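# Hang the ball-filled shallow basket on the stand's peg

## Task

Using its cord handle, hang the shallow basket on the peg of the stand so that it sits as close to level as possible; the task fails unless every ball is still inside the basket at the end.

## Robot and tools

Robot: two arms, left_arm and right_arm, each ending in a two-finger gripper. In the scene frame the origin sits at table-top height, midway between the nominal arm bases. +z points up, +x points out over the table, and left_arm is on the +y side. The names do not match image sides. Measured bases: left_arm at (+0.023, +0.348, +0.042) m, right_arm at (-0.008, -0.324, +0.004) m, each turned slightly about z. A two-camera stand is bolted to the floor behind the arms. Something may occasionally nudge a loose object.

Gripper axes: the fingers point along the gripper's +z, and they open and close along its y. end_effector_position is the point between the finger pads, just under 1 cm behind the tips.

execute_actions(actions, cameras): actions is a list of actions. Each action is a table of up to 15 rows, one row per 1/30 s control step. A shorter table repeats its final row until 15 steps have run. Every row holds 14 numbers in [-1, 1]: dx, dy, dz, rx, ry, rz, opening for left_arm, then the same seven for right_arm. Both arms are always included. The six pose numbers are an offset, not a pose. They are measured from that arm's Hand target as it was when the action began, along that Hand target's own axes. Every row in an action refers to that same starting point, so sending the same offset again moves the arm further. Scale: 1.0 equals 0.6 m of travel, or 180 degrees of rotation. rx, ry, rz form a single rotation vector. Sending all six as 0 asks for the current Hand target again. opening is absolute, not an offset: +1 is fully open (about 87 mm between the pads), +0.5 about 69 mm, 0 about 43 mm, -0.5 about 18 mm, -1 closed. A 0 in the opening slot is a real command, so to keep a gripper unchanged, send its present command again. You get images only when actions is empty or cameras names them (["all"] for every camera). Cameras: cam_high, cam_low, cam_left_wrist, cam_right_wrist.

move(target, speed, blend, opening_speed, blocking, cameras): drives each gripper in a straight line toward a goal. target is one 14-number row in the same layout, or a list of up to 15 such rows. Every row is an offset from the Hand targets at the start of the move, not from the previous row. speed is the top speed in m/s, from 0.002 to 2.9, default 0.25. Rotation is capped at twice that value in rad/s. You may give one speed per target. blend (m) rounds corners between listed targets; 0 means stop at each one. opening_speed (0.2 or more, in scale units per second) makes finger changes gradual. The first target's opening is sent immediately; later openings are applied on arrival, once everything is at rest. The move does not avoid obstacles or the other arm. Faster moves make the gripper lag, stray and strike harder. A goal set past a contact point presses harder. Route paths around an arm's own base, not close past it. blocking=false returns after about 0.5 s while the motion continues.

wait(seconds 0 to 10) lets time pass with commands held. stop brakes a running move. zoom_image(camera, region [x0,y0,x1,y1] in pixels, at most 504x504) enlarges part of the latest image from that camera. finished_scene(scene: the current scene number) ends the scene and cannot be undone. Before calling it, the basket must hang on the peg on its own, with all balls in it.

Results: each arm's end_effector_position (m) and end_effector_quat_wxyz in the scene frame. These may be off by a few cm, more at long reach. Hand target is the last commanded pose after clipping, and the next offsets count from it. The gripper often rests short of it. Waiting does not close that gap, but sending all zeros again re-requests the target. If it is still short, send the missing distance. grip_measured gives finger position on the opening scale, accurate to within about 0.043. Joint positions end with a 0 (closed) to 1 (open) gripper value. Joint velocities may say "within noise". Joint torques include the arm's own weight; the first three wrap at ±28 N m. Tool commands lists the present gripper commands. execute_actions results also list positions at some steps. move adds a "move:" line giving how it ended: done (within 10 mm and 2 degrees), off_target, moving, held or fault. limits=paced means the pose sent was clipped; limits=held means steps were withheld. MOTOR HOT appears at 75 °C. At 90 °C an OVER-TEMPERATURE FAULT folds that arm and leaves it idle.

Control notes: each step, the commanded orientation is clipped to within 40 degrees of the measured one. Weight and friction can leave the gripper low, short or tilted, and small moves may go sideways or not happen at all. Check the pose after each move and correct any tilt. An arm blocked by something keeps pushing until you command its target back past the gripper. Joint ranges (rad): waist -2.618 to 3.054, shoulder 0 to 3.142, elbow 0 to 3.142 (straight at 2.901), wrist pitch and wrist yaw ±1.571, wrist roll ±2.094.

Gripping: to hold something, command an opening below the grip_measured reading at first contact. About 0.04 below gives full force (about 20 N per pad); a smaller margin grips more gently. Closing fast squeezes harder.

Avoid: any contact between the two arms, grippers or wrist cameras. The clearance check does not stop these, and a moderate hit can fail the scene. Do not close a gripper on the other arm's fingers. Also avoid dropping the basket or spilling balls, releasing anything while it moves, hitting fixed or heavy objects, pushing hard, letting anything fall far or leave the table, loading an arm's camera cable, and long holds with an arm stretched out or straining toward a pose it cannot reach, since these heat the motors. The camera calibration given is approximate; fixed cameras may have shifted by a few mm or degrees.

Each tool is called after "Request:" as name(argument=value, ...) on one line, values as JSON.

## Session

Request:
execute_actions(actions=[])

Request:
zoom_image(camera="cam_high", region=[380, 200, 632, 452])

Scene clock: 0.00 s.
left_arm: end_effector_position=(+0.3401, +0.1274, +0.1858) grip_measured=+1.000 end_effector_quat_wxyz=(+0.602, +0.105, +0.771, -0.178) | right_arm: end_effector_position=(+0.3466, -0.3145, +0.1091) grip_measured=+1.000 end_effector_quat_wxyz=(+0.592, +0.165, +0.788, +0.027)
Joint positions: left_arm=[-0.746 1.246 0.485 0.538 -0.281 -0.215 1] | right_arm=[0.141 1.179 0.358 0.509 0.268 0.337 1]
Joint velocities: within noise
Joint torques (N m): no reading
Heat: left arm: 23 °C; right arm: 24 °C.
Hand target: left_arm +0.3417, +0.1260, +0.1927; +0.608, +0.103, +0.766, -0.182 | right_arm +0.3479, -0.3142, +0.1122; +0.595, +0.165, +0.786, +0.028
Tool commands: left_gripper/opening=+1.0 right_gripper/opening=+1.0
camera_calibration:
cam_left_wrist: T_world_to_cam=[[-0.373483, -0.914933, 0.152997, 0.210823], [-0.84364, 0.266431, -0.46614, 0.364241], [0.385723, -0.30317, -0.871381, 0.214439], [0, 0, 0, 1]] pos_world=[0.303313, 0.160855, 0.324391]
cam_right_wrist: T_world_to_cam=[[-0.226313, -0.945932, -0.232368, -0.196178], [-0.877743, 0.301478, -0.372396, 0.459666], [0.422315, 0.119682, -0.898513, 0.132781], [0, 0, 0, 1]] pos_world=[0.302996, -0.340041, 0.244898]

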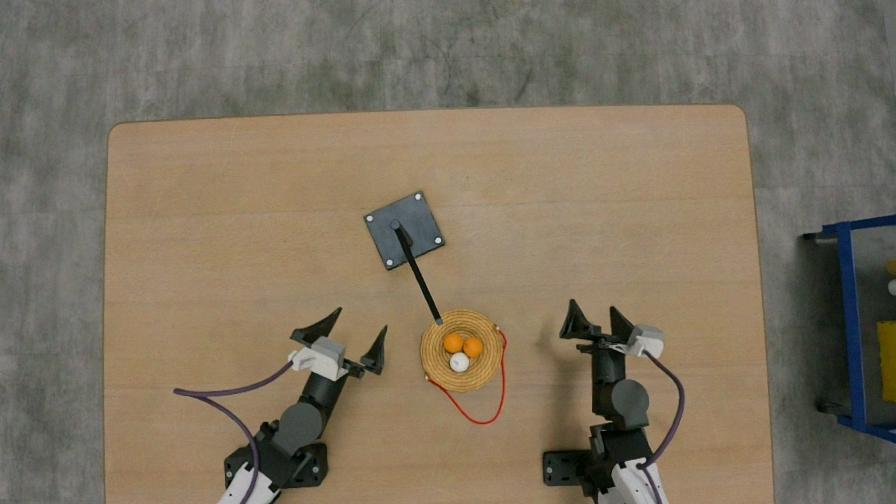

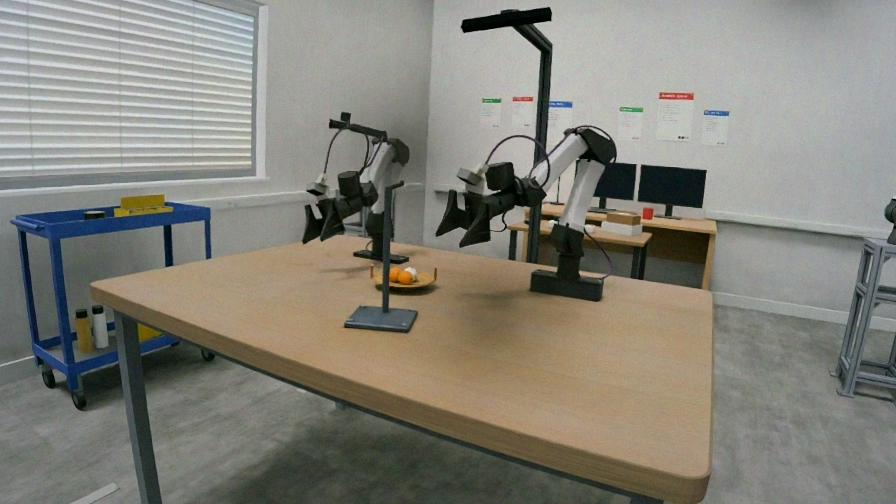

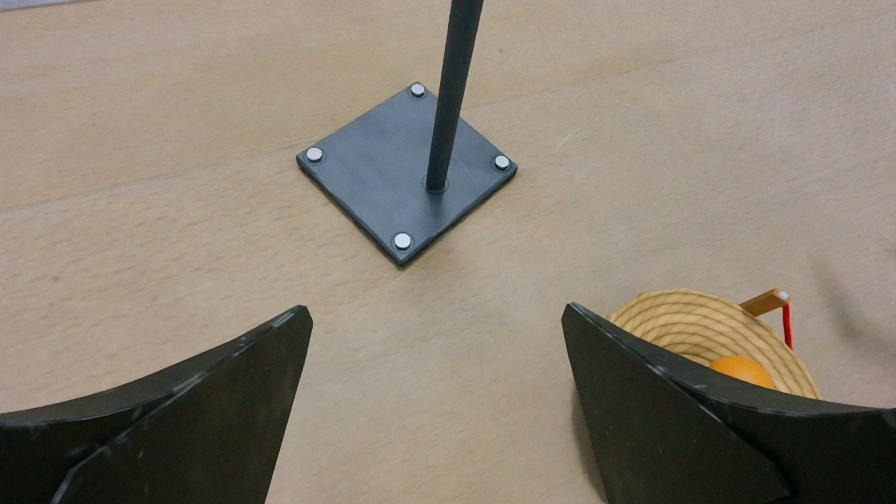

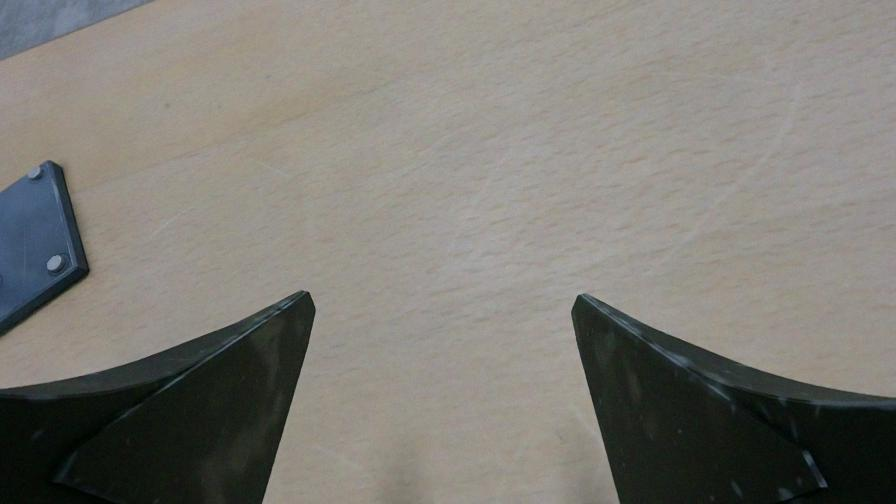

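Scaled by 2.000 from the camera's 896x504 image, which has a finer 1280x720 frame.

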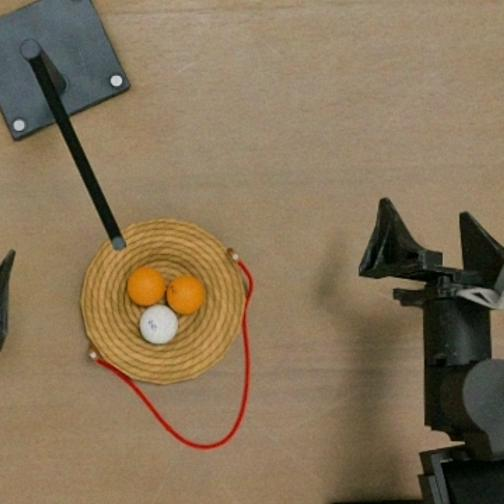

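Request:
move(target=[0,0,0,0,0,0,1,0.0105,0.13,-0.201,-0.126,0.406,-0.3025,0.2], speed=0.4)

Scene clock: 4.47 s.
left_arm: end_effector_position=(+0.3401, +0.1274, +0.1858) grip_measured=+1.000 end_effector_quat_wxyz=(+0.602, +0.105, +0.771, -0.178) | right_arm: end_effector_position=(+0.2493, -0.2250, +0.1603) grip_measured=+0.200 end_effector_quat_wxyz=(+0.006, -0.334, +0.942, -0.008)
Joint positions: left_arm=[-0.746 1.246 0.485 0.538 -0.281 -0.215 1] | right_arm=[0.438 1.733 1.622 -1.449 0.016 -0.264 0.6]
Joint torques (N m): left_arm=[-0.28 -4.16 6.24 2.18 -0.05 -0.15] | right_arm=[0.54 -6.39 9.18 0.23 -0.03 0.06]
Heat: left arm: 24 °C; right arm: 25 °C.
Hand target: left_arm +0.3417, +0.1260, +0.1927; +0.608, +0.103, +0.766, -0.182 | right_arm +0.2501, -0.2205, +0.1602; +0.000, -0.342, +0.940, +0.000
Off the commanded pose: left_arm 0.007 m, 1 deg | right_arm 0.005 m, 1 deg.
move: done

Request:
move(target=[0,0.333,0,0,0,0,1,0.265,0.045,0.117,0,0,-0.556,0.2], speed=0.4, cameras=["cam_right_wrist","cam_high"])

Scene clock: 8.03 s.
left_arm: end_effector_position=(+0.4091, +0.3055, +0.1527) grip_measured=+1.000 end_effector_quat_wxyz=(+0.594, +0.094, +0.777, -0.189) | right_arm: end_effector_position=(+0.1156, -0.3016, +0.0925) grip_measured=+0.200 end_effector_quat_wxyz=(+0.000, +0.939, -0.345, +0.010)
Joint positions: left_arm=[0.095 1.428 0.473 0.69 0.542 -0.049 1] | right_arm=[0.542 0.869 0.718 -1.407 0.016 -1.916 0.6]
Joint torques (N m): left_arm=[0.47 -3.78 6.79 2.28 0.13 0.05] | right_arm=[-0.64 -0.75 6.17 0.16 -0.09 0.04]
Heat: left arm: 25 °C; right arm: 25 °C.
Hand target: left_arm +0.4175, +0.3085, +0.1621; +0.608, +0.103, +0.766, -0.182 | right_arm +0.1109, -0.3020, +0.0901; +0.000, +0.940, -0.342, +0.000
Off the commanded pose: left_arm 0.013 m, 2 deg | right_arm 0.005 m, 1 deg.
move: off_target (left_arm)
camera_calibration:
cam_right_wrist: T_world_to_cam=[[0.642865, 0.765941, 0.00766682, 0.153513], [0.479958, -0.410596, 0.775274, -0.231091], [0.596962, -0.494717, -0.631578, -0.0163162], [0, 0, 0, 1]] pos_world=[0.0219656, -0.220539, 0.167677]
Images, in order (width x height): cam_high 896x504, cam_right_wrist 896x504.

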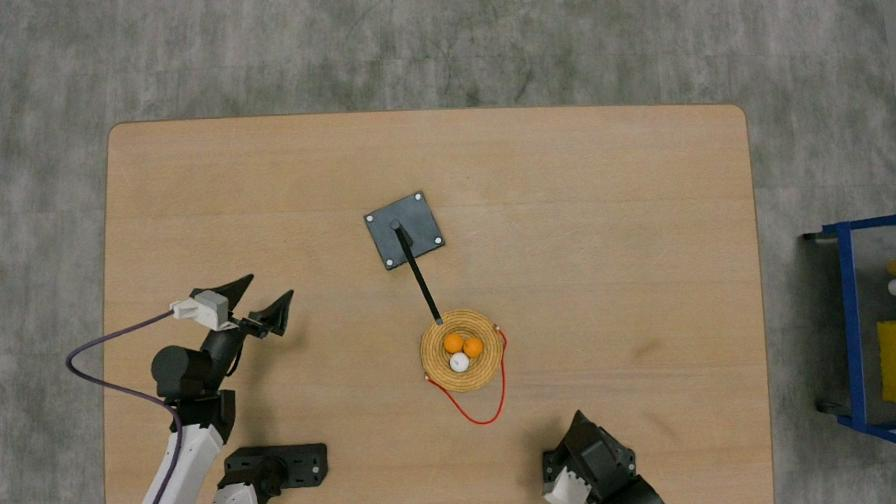

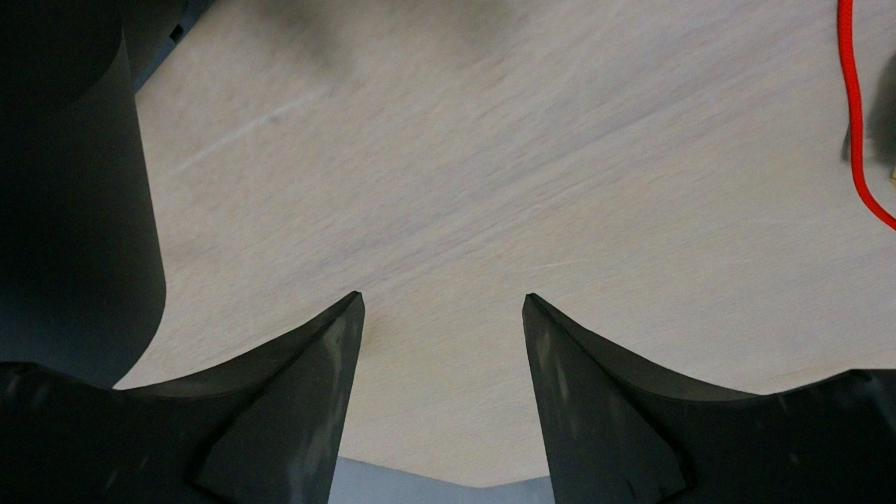

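Request:
move(target=[0,0,0,0,0,0,1,-0.172,-0.21,0,0,0,0,0.2], speed=0.3, cameras=["cam_right_wrist","cam_high"])

Scene clock: 9.60 s.
left_arm: end_effector_position=(+0.4091, +0.3055, +0.1527) grip_measured=+1.000 end_effector_quat_wxyz=(+0.594, +0.094, +0.777, -0.189) | right_arm: end_effector_position=(+0.1088, -0.1456, +0.0873) grip_measured=+0.200 end_effector_quat_wxyz=(+0.007, +0.940, -0.340, -0.008)
Joint positions: left_arm=[0.095 1.428 0.473 0.69 0.542 -0.049 1] | right_arm=[1.189 1.405 1.005 -1.185 -0.015 -1.279 0.6]
Joint torques (N m): left_arm=[0.47 -3.75 6.79 2.28 0.14 0.05] | right_arm=[0.64 -3.66 9.14 0.32 0.21 0.25]
Heat: left arm: 25 °C; right arm: 26 °C.
Hand target: left_arm +0.4175, +0.3086, +0.1622; +0.608, +0.103, +0.766, -0.182 | right_arm +0.1127, -0.1392, +0.0900; +0.000, +0.940, -0.342, +0.000
Off the commanded pose: left_arm 0.013 m, 2 deg | right_arm 0.008 m, 1 deg.
move: off_target (left_arm)
camera_calibration:
cam_right_wrist: T_world_to_cam=[[0.635158, 0.772185, -0.0174523, 0.0423484], [0.513553, -0.405328, 0.756289, -0.160857], [0.576921, -0.489326, -0.654005, 0.066569], [0, 0, 0, 1]] pos_world=[0.0173055, -0.0653267, 0.16593]
Images, in order (width x height): cam_high 896x504, cam_right_wrist 896x504.

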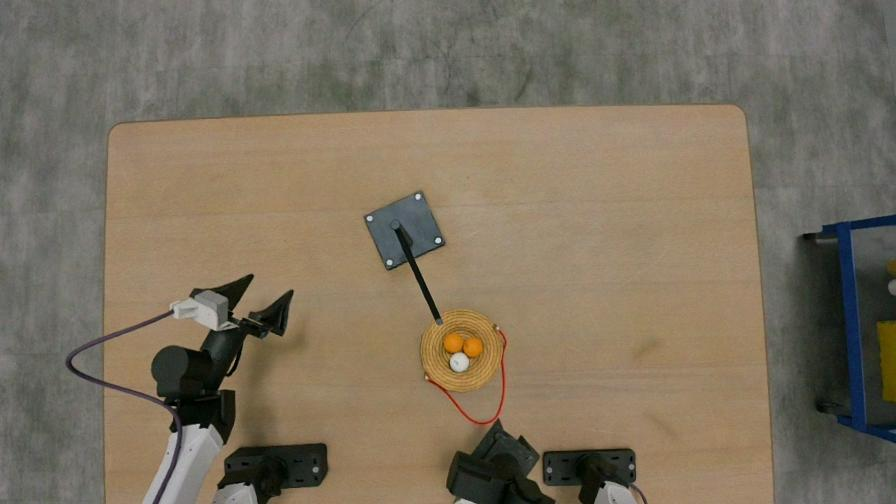

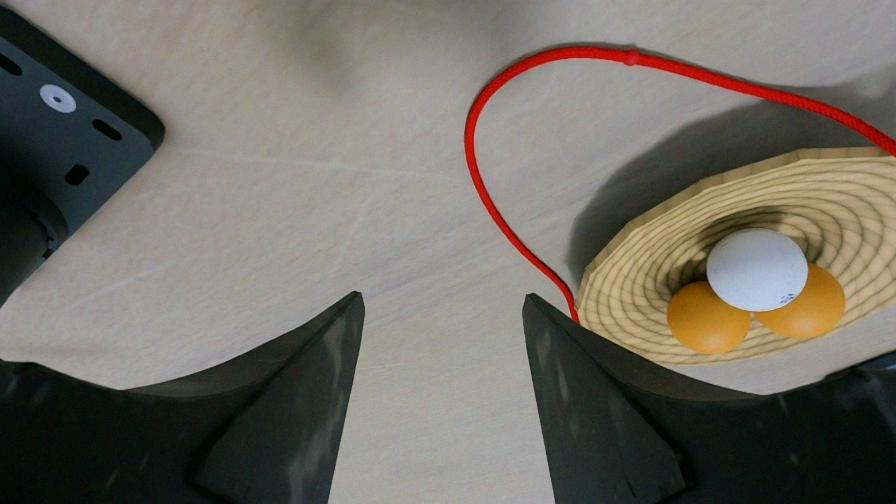

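Request:
move(target=[0,0,0,0,0,0,1,-0.016,-0.0087,0.067,0,0,0,0.1], speed=0.15, cameras=["cam_right_wrist"])

Scene clock: 11.40 s.
left_arm: end_effector_position=(+0.4091, +0.3055, +0.1527) grip_measured=+1.000 end_effector_quat_wxyz=(+0.594, +0.094, +0.777, -0.189) | right_arm: end_effector_position=(+0.1083, -0.1276, +0.0539) grip_measured=+0.100 end_effector_quat_wxyz=(-0.006, +0.940, -0.341, -0.007)
Joint positions: left_arm=[0.095 1.428 0.473 0.69 0.542 -0.049 1] | right_arm=[1.22 1.475 0.93 -1.014 -0.015 -1.246 0.55]
Joint torques (N m): left_arm=[0.4 -3.77 6.76 2.3 0.16 0.03] | right_arm=[0.7 -4.19 6.22 0.37 0.22 0.24]
Heat: left arm: 26 °C; right arm: 26 °C.
Hand target: left_arm +0.4175, +0.3086, +0.1622; +0.608, +0.103, +0.766, -0.182 | right_arm +0.1087, -0.1289, +0.0498; +0.000, +0.940, -0.342, +0.000
Off the commanded pose: left_arm 0.013 m, 2 deg | right_arm 0.004 m, 1 deg.
move: off_target (left_arm)
camera_calibration:
cam_right_wrist: T_world_to_cam=[[0.636407, 0.771312, 0.00796829, 0.0266919], [0.505339, -0.424714, 0.751166, -0.129399], [0.582768, -0.47402, -0.660065, 0.0554422], [0, 0, 0, 1]] pos_world=[0.0160934, -0.0492645, 0.133583]
Images, in order (width x height): cam_right_wrist 896x504.

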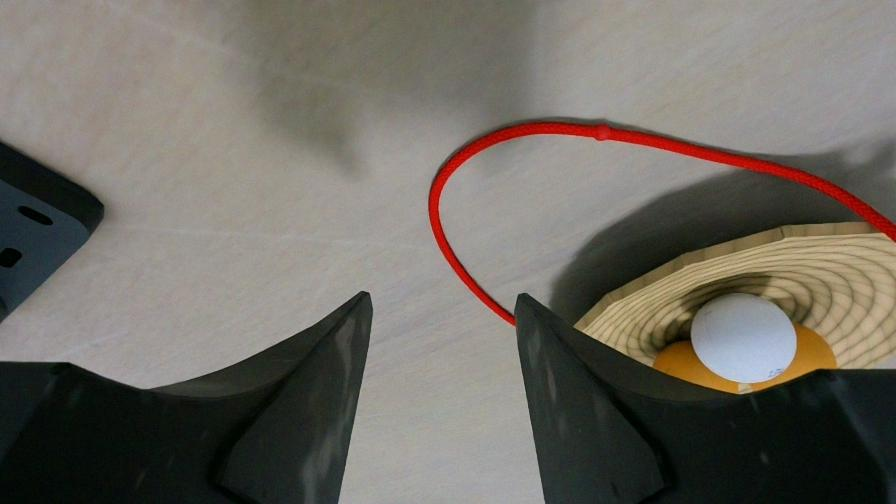

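Request:
move(target=[0,0,0,0,0,0,1,0.0054,0.0064,0.088,0,0,0,0.1], speed=0.1, cameras=["cam_right_wrist"])

Scene clock: 12.47 s.
left_arm: end_effector_position=(+0.4091, +0.3055, +0.1527) grip_measured=+1.000 end_effector_quat_wxyz=(+0.594, +0.094, +0.777, -0.189) | right_arm: end_effector_position=(+0.1048, -0.1378, +0.0051) grip_measured=+0.100 end_effector_quat_wxyz=(+0.007, +0.940, -0.341, -0.006)
Joint positions: left_arm=[0.095 1.428 0.473 0.69 0.542 -0.049 1] | right_arm=[1.221 1.544 0.78 -0.822 -0.012 -1.246 0.55]
Joint torques (N m): left_arm=[0.28 -3.79 6.8 2.3 0.13 0.05] | right_arm=[-0.03 -3.59 4.93 0.78 0.18 0.16]
Heat: left arm: 26 °C; right arm: 26 °C.
Hand target: left_arm +0.4175, +0.3086, +0.1622; +0.608, +0.103, +0.766, -0.182 | right_arm +0.1088, -0.1340, -0.0030; +0.000, +0.940, -0.342, +0.000
Off the commanded pose: left_arm 0.013 m, 2 deg | right_arm 0.010 m, 1 deg.
move: off_target (left_arm)
camera_calibration:
cam_right_wrist: T_world_to_cam=[[0.636353, 0.771215, -0.0168118, 0.0372095], [0.51062, -0.404793, 0.758558, -0.0931584], [0.578206, -0.491295, -0.651389, 0.0184824], [0, 0, 0, 1]] pos_world=[0.0132035, -0.057326, 0.0833308]
Images, in order (width x height): cam_right_wrist 896x504.

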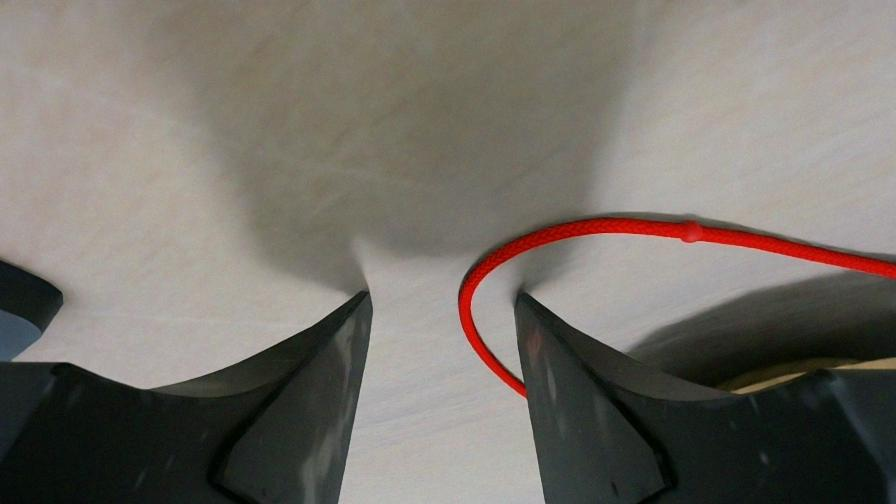

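Request:
move(target=[0,0,0,0,0,0,1,0,0,0.002,0,0,0,-1], speed=0.1, opening_speed=1.2, cameras=["cam_right_wrist"])

Scene clock: 14.43 s.
left_arm: end_effector_position=(+0.4091, +0.3055, +0.1527) grip_measured=+1.000 end_effector_quat_wxyz=(+0.594, +0.094, +0.777, -0.189) | right_arm: end_effector_position=(+0.1061, -0.1380, +0.0050) grip_measured=-0.888 end_effector_quat_wxyz=(+0.006, +0.940, -0.342, -0.002)
Joint positions: left_arm=[0.095 1.428 0.473 0.69 0.542 -0.049 1] | right_arm=[1.221 1.544 0.779 -0.818 -0.004 -1.244 0.056]
Joint torques (N m): left_arm=[0.42 -3.79 6.84 2.28 0.16 0.03] | right_arm=[-0.05 -3.34 4.81 0.8 0.11 0.15]
Heat: left arm: 26 °C; right arm: 26 °C.
Hand target: left_arm +0.4175, +0.3086, +0.1622; +0.608, +0.103, +0.766, -0.182 | right_arm +0.1088, -0.1340, -0.0041; +0.000, +0.940, -0.342, +0.000
Off the commanded pose: left_arm 0.013 m, 2 deg | right_arm 0.010 m, 1 deg.
move: off_target (left_arm)
camera_calibration:
cam_right_wrist: T_world_to_cam=[[0.637561, 0.770301, -0.0123132, 0.0362515], [0.504019, -0.404971, 0.762865, -0.0931591], [0.58265, -0.492579, -0.64644, 0.0169001], [0, 0, 0, 1]] pos_world=[0.0139945, -0.0573267, 0.0824391]
Images, in order (width x height): cam_right_wrist 896x504.

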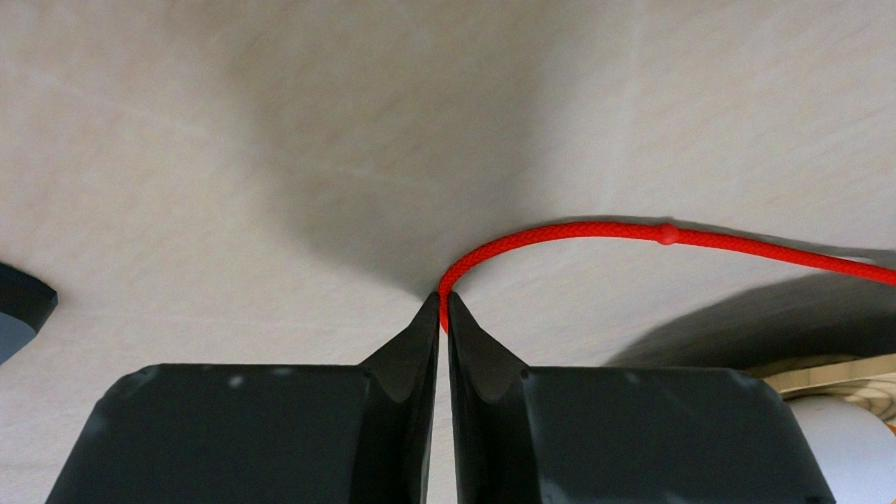

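Request:
move(target=[[0,0,0,0,0,0,1,0.06,-0.113,-0.207,0,0,0.04,-1],[0,0,0,0,0,0,1,0.112,-0.238,-0.323,0,0,0.083,-1]], speed=0.12, blend=[0.02,0], cameras=["cam_right_wrist","cam_high","cam_low"])

Scene clock: 17.40 s.
left_arm: end_effector_position=(+0.4091, +0.3055, +0.1527) grip_measured=+1.000 end_effector_quat_wxyz=(+0.594, +0.094, +0.777, -0.189) | right_arm: end_effector_position=(+0.2479, -0.0665, +0.1927) grip_measured=-0.888 end_effector_quat_wxyz=(-0.036, +0.891, -0.453, +0.005)
Joint positions: left_arm=[0.095 1.428 0.473 0.69 0.542 -0.049 1] | right_arm=[0.918 1.934 2.011 -1.574 -0.004 -1.303 0.056]
Joint torques (N m): left_arm=[0.36 -3.82 6.8 2.3 0.16 0.04] | right_arm=[-0.46 -7.58 8.55 0.29 0.19 0.25]
Heat: left arm: 27 °C; right arm: 26 °C.
Hand target: left_arm +0.4175, +0.3086, +0.1622; +0.608, +0.103, +0.766, -0.182 | right_arm +0.2520, -0.0677, +0.1896; +0.000, +0.887, -0.461, +0.000
Off the commanded pose: left_arm 0.013 m, 2 deg | right_arm 0.005 m, 4 deg.
joint sent to its limit (right arm) — joint 4 (wrist pitch), lower limit. The joint targets are off in orientation, not in position.
move: off_target (left_arm, right_arm)
camera_calibration:
cam_right_wrist: T_world_to_cam=[[0.802831, 0.592018, 0.0705489, -0.175722], [0.351564, -0.565646, 0.745954, -0.248475], [0.481524, -0.574072, -0.66225, 0.11349], [0, 0, 0, 1]] pos_world=[0.173782, 0.0286329, 0.272907]
Images, in order (width x height): cam_high 896x504, cam_low 896x504, cam_right_wrist 896x504.

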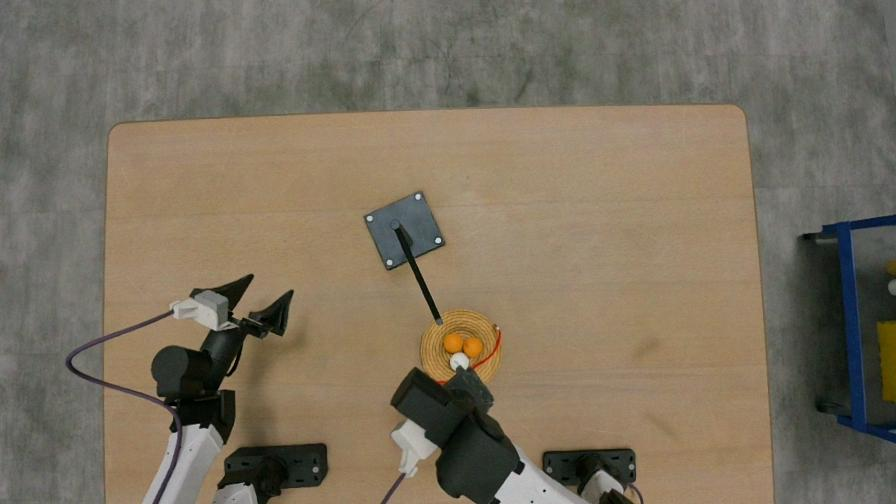

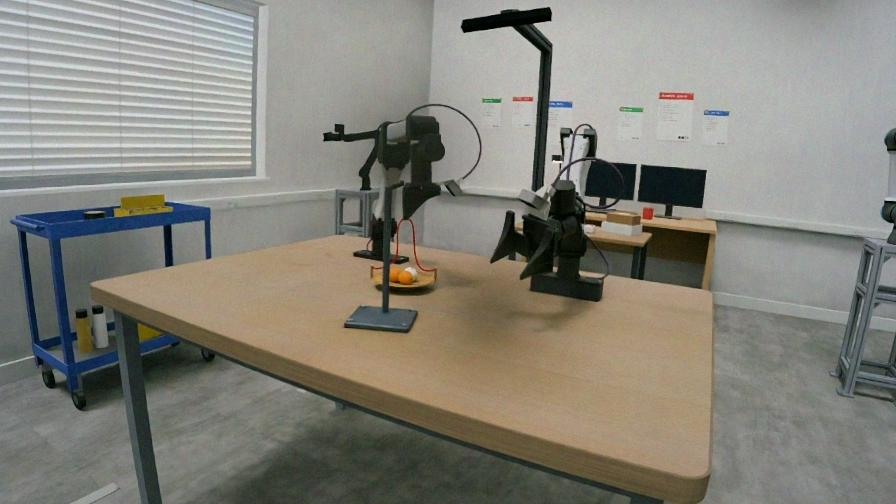

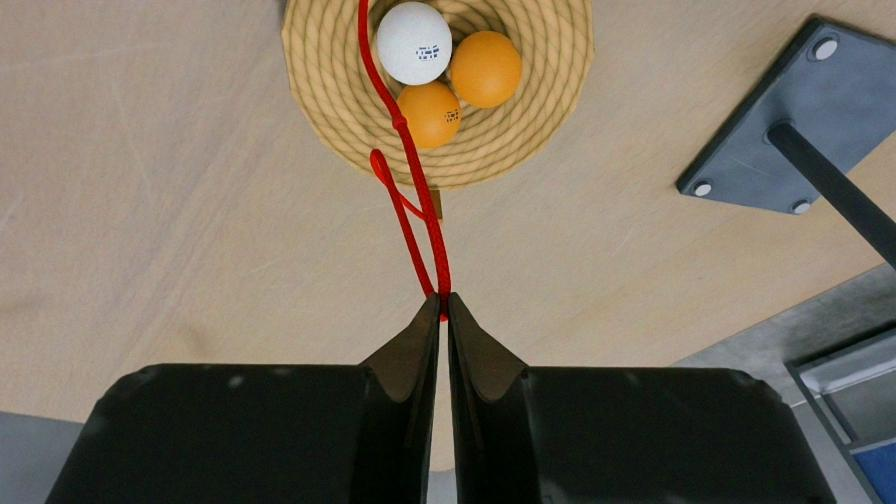

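Request:
move(target=[[0,0,0,0,0,0,1,0,0,-0.083,0,0,0,-1],[0,0,0,0,0,0,1,0,0,-0.15,0,0,0,-1]], speed=[0.1,0.06], blend=[0.02,0], cameras=["cam_right_wrist","cam_low"])

Request:
zoom_image(camera="cam_low", region=[350, 180, 460, 300])

Scene clock: 19.23 s.
left_arm: end_effector_position=(+0.4091, +0.3055, +0.1527) grip_measured=+1.000 end_effector_quat_wxyz=(+0.594, +0.094, +0.777, -0.189) | right_arm: end_effector_position=(+0.2539, -0.0634, +0.2637) grip_measured=-0.888 end_effector_quat_wxyz=(-0.147, +0.881, -0.447, +0.040)
Joint positions: left_arm=[0.095 1.428 0.473 0.69 0.542 -0.049 1] | right_arm=[0.923 1.83 2.14 -1.576 0.02 -1.303 0.056]
Joint torques (N m): left_arm=[0.35 -3.75 6.72 2.28 0.15 0.06] | right_arm=[0.75 -11.37 8.25 0.72 0.3 0.18]
Heat: left arm: 27 °C; right arm: 27 °C.
Hand target: left_arm +0.4175, +0.3086, +0.1622; +0.608, +0.103, +0.766, -0.182 | right_arm +0.2519, -0.0676, +0.2795; +0.000, +0.887, -0.461, +0.000
Off the commanded pose: left_arm 0.013 m, 2 deg | right_arm 0.017 m, 18 deg.
joint sent to its limit (right arm) — joint 4 (wrist pitch), lower limit. The joint targets are off in orientation, not in position.
move: off_target (left_arm, right_arm)
camera_calibration:
cam_right_wrist: T_world_to_cam=[[0.773136, 0.561055, 0.295767, -0.241212], [0.23403, -0.685787, 0.689149, -0.264589], [0.589484, -0.463588, -0.66151, 0.138807], [0, 0, 0, 1]] pos_world=[0.166587, 0.0182302, 0.345506]
Images, in order (width x height): cam_low 896x504, cam_right_wrist 896x504.

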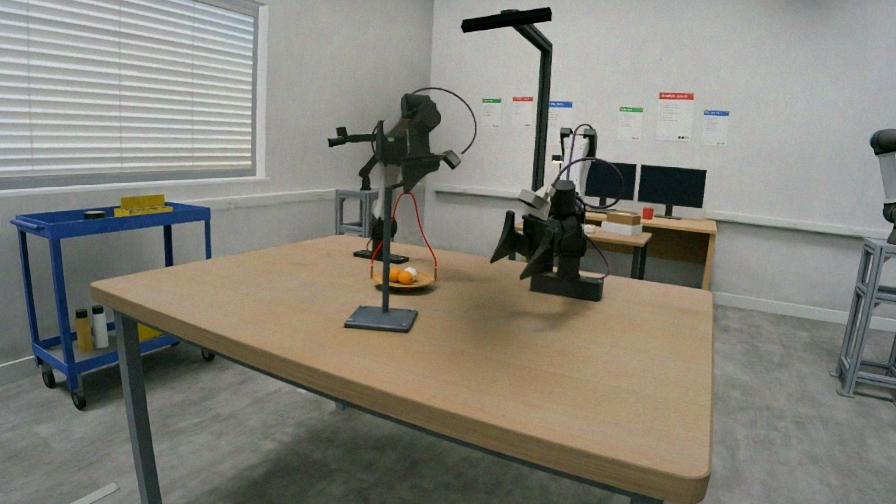

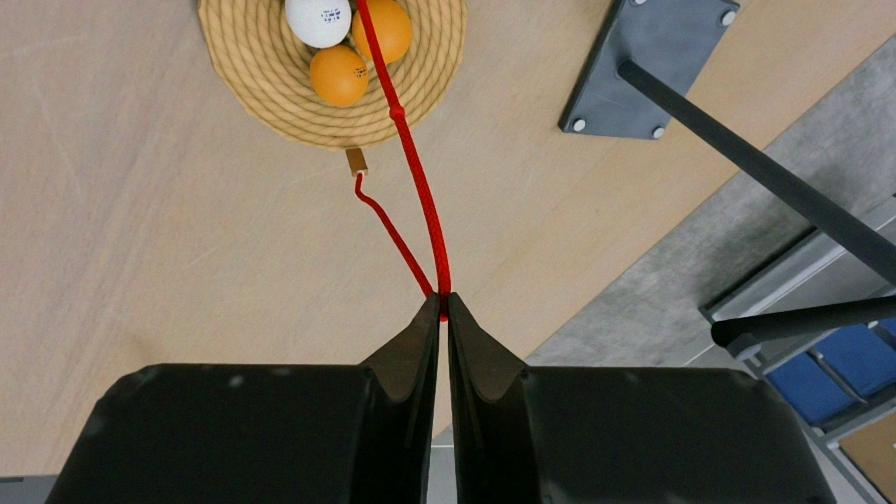

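Scaled by 4.200 from the camera's 896x504 image, which has a finer 1280x720 frame.

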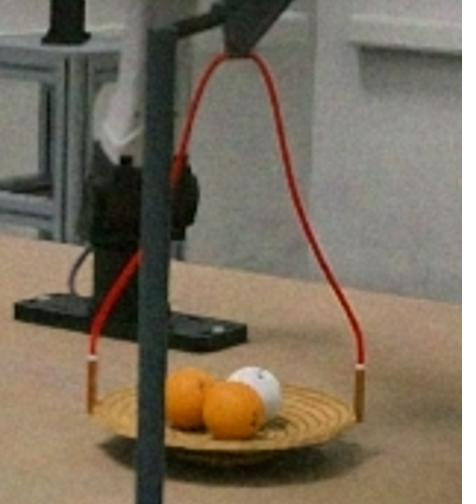

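Request:
move(target=[0,0,0,0,0,0,1,0.01,0.02,-0.055,0,0,0,-1], speed=0.06, cameras=["cam_right_wrist","cam_low"])

Request:
zoom_image(camera="cam_low", region=[350, 180, 460, 300])

Scene clock: 22.53 s.
left_arm: end_effector_position=(+0.4091, +0.3055, +0.1527) grip_measured=+1.000 end_effector_quat_wxyz=(+0.594, +0.094, +0.777, -0.189) | right_arm: end_effector_position=(+0.2463, -0.0747, +0.2909) grip_measured=-0.888 end_effector_quat_wxyz=(-0.182, +0.875, -0.445, +0.050)
Joint positions: left_arm=[0.095 1.428 0.473 0.69 0.542 -0.049 1] | right_arm=[0.923 1.755 2.148 -1.586 0.027 -1.303 0.056]
Joint torques (N m): left_arm=[0.39 -3.69 6.76 2.29 0.15 0.05] | right_arm=[0.73 -11.3 8.79 0.95 0.4 0.09]
Heat: left arm: 27 °C; right arm: 27 °C.
Hand target: left_arm +0.4175, +0.3086, +0.1622; +0.608, +0.103, +0.766, -0.182 | right_arm +0.2456, -0.0794, +0.3126; +0.000, +0.887, -0.461, +0.000
Off the commanded pose: left_arm 0.013 m, 2 deg | right_arm 0.022 m, 22 deg.
joint read past its limit (right arm) — joint 4 (wrist pitch), lower limit.
joint sent to its limit (right arm) — joint 4 (wrist pitch), lower limit. The joint targets are off in orientation, not in position.
move: off_target (left_arm, right_arm)
camera_calibration:
cam_right_wrist: T_world_to_cam=[[0.757902, 0.541741, 0.363456, -0.25431], [0.198896, -0.722495, 0.662149, -0.275658], [0.621309, -0.429554, -0.655331, 0.149012], [0, 0, 0, 1]] pos_world=[0.154986, 0.00261738, 0.372609]
Images, in order (width x height): cam_low 896x504, cam_right_wrist 896x504.

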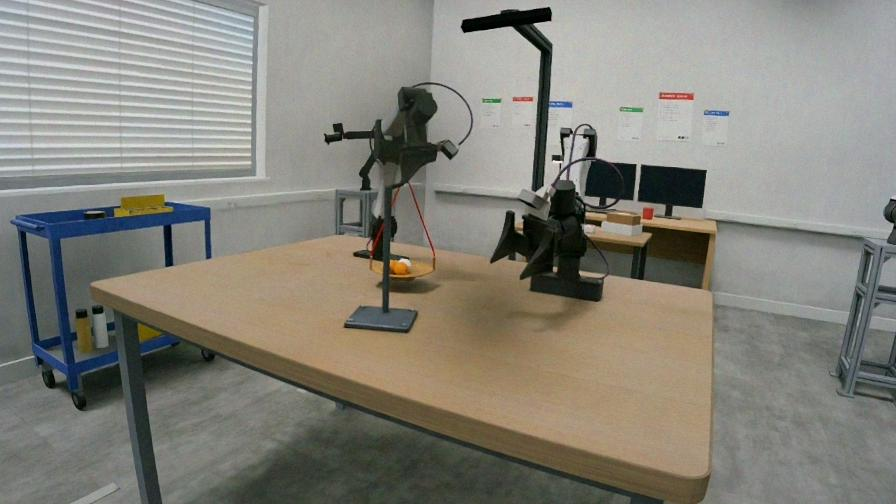

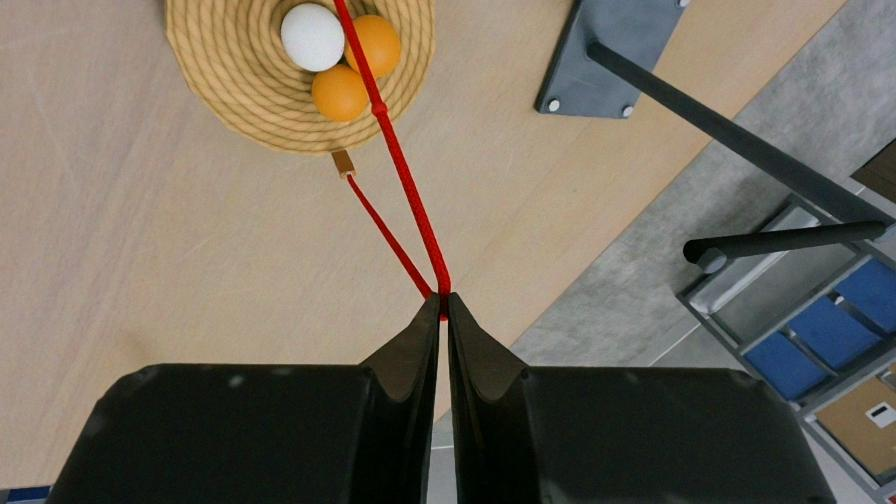

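Scaled by 4.200 from the camera's 896x504 image, which has a finer 1280x720 frame.

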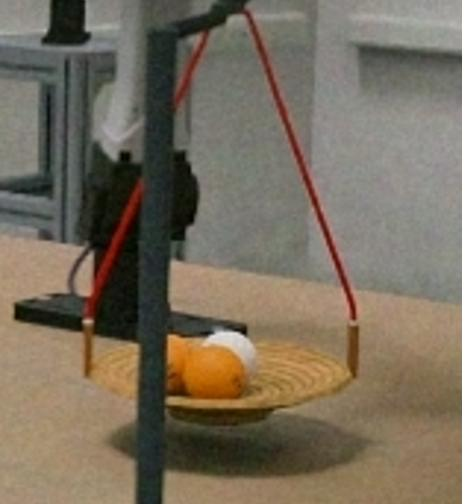

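Request:
move(target=[0,0,0,0,0,0,1,-0.025,-0.0075,-0.078,0,0,0.068,-1], speed=0.1, cameras=["cam_right_wrist","cam_low","cam_high"])

Request:
zoom_image(camera="cam_low", region=[350, 160, 460, 280])

Request:
zoom_image(camera="cam_high", region=[380, 210, 520, 450])

Scene clock: 26.13 s.
left_arm: end_effector_position=(+0.4091, +0.3055, +0.1527) grip_measured=+1.000 end_effector_quat_wxyz=(+0.594, +0.094, +0.777, -0.189) | right_arm: end_effector_position=(+0.2398, -0.0631, +0.3478) grip_measured=-0.888 end_effector_quat_wxyz=(-0.283, +0.815, -0.503, +0.052)
Joint positions: left_arm=[0.095 1.428 0.473 0.69 0.542 -0.049 1] | right_arm=[0.965 1.755 2.356 -1.591 0.06 -1.109 0.056]
Joint torques (N m): left_arm=[0.49 -3.66 6.75 2.31 0.14 0.04] | right_arm=[0.65 -7.98 8.03 1.31 0.37 0.27]
Heat: left arm: 27 °C; right arm: 27 °C.
Hand target: left_arm +0.4175, +0.3086, +0.1622; +0.608, +0.103, +0.766, -0.182 | right_arm +0.2406, -0.0645, +0.3594; +0.000, +0.833, -0.553, +0.000
Off the commanded pose: left_arm 0.013 m, 2 deg | right_arm 0.012 m, 34 deg.
joint read past its limit (right arm) — joint 4 (wrist pitch), lower limit.
joint sent to its limit (right arm) — joint 4 (wrist pitch), lower limit. The joint targets are off in orientation, not in position.
move: off_target (left_arm, right_arm)
camera_calibration:
cam_right_wrist: T_world_to_cam=[[0.787573, 0.338532, 0.514903, -0.349043], [0.0367403, -0.859891, 0.509154, -0.220167], [0.615126, -0.382078, -0.689664, 0.211661], [0, 0, 0, 1]] pos_world=[0.152787, 0.00971358, 0.437797]
Images, in order (width x height): cam_high 896x504, cam_low 896x504, cam_right_wrist 896x504.

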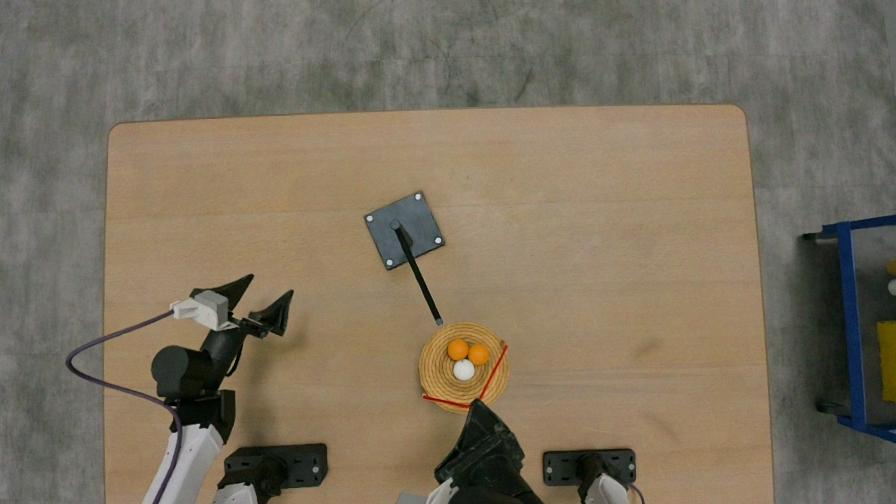

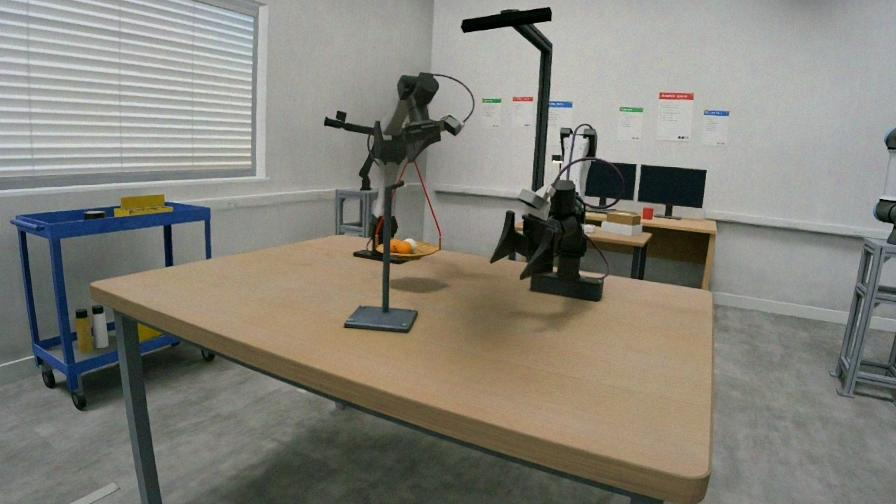

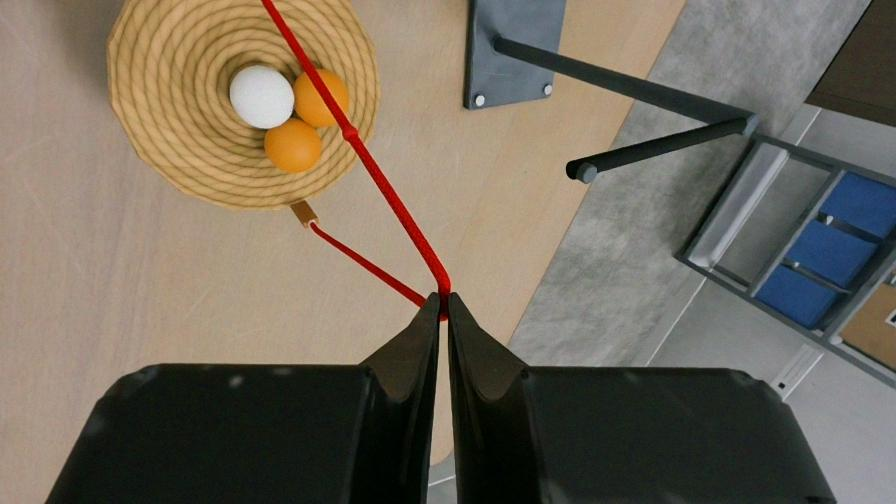

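Scaled by 4.200 from the camera's 896x504 image, which has a finer 1280x720 frame.

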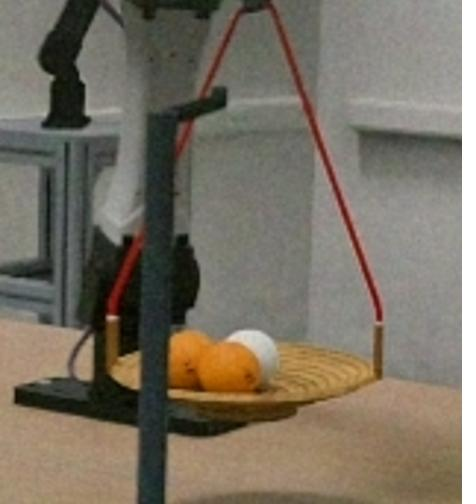

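Scaled by 2.100 from the camera's 896x504 image, which has a finer 1280x720 frame.

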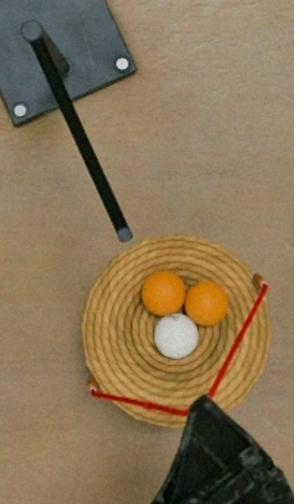

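Request:
move(target=[0,0,0,0,0,0,1,0,-0.263,0,0,0,0.028,-1], speed=0.08, cameras=["cam_right_wrist","cam_low","cam_high"])

Request:
zoom_image(camera="cam_low", region=[350, 160, 460, 280])

Scene clock: 31.50 s.
left_arm: end_effector_position=(+0.4091, +0.3055, +0.1527) grip_measured=+1.000 end_effector_quat_wxyz=(+0.594, +0.094, +0.777, -0.189) | right_arm: end_effector_position=(+0.3753, -0.0061, +0.3536) grip_measured=-0.888 end_effector_quat_wxyz=(-0.379, +0.776, -0.491, +0.115)
Joint positions: left_arm=[0.095 1.428 0.473 0.69 0.542 -0.049 1] | right_arm=[0.813 2.175 2.843 -1.426 0.06 -1.245 0.056]
Joint torques (N m): left_arm=[0.49 -3.67 6.84 2.3 0.14 0.04] | right_arm=[-0.55 -9.2 7.92 1.83 0.26 0.05]
Heat: left arm: 28 °C; right arm: 28 °C.
Hand target: left_arm +0.4175, +0.3086, +0.1622; +0.608, +0.103, +0.766, -0.182 | right_arm +0.3861, -0.0032, +0.3593; -0.059, +0.812, -0.580, +0.018
Off the commanded pose: left_arm 0.013 m, 2 deg | right_arm 0.013 m, 47 deg; orientation clipped.
elbow stopped short (right arm): the move would have taken joint 3 (elbow) straighter than the controller allows.
move: off_target (left_arm, right_arm); limits=paced
camera_calibration:
cam_right_wrist: T_world_to_cam=[[0.671915, 0.234822, 0.702416, -0.501542], [-0.100828, -0.910574, 0.40086, -0.0894338], [0.733733, -0.340167, -0.588152, 0.0739918], [0, 0, 0, 1]] pos_world=[0.273686, 0.0615066, 0.43166]
Images, in order (width x height): cam_high 896x504, cam_low 896x504, cam_right_wrist 896x504.

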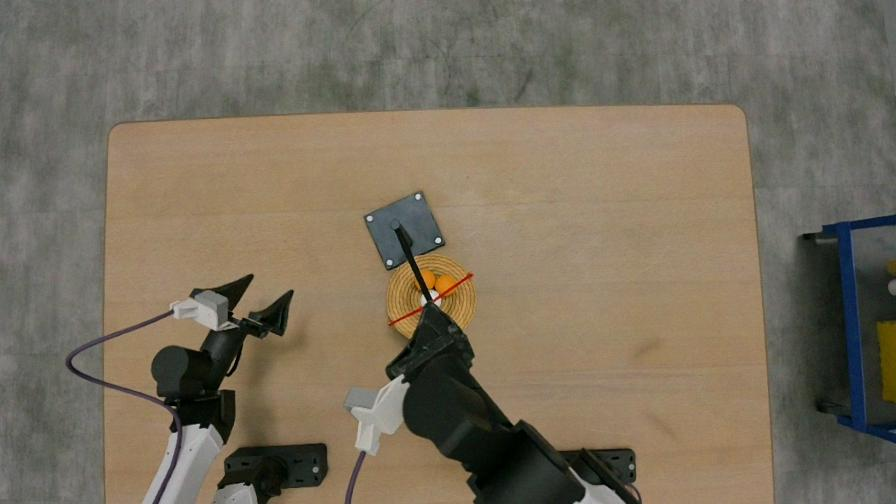

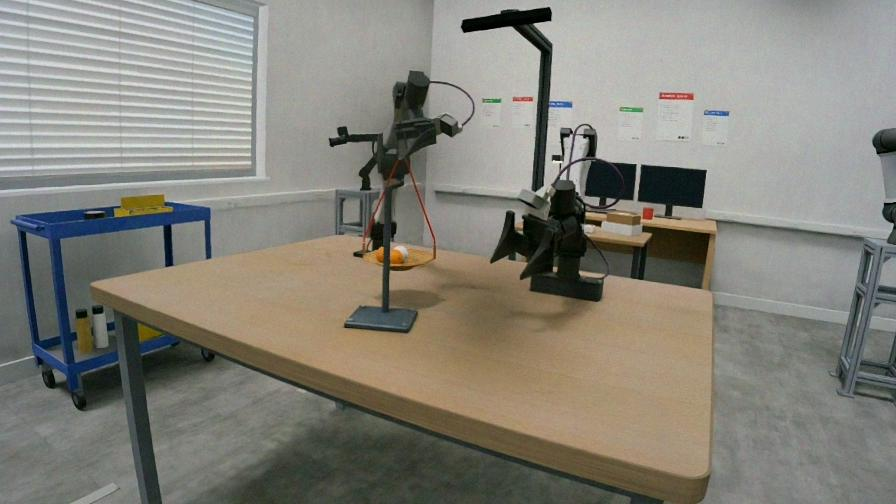

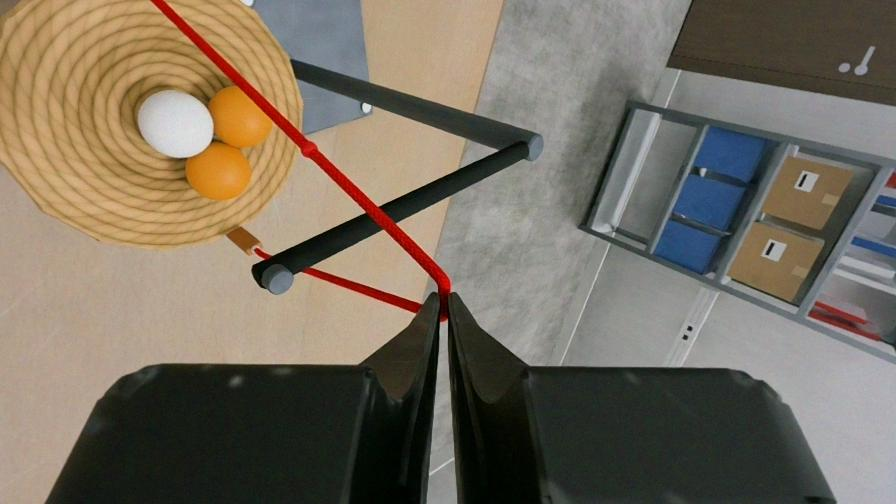

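Scaled by 4.200 from the camera's 896x504 image, which has a finer 1280x720 frame.

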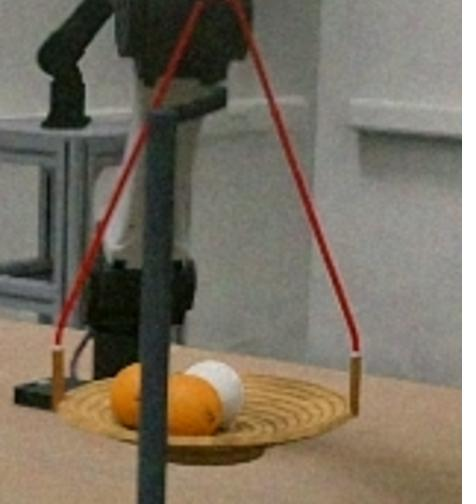

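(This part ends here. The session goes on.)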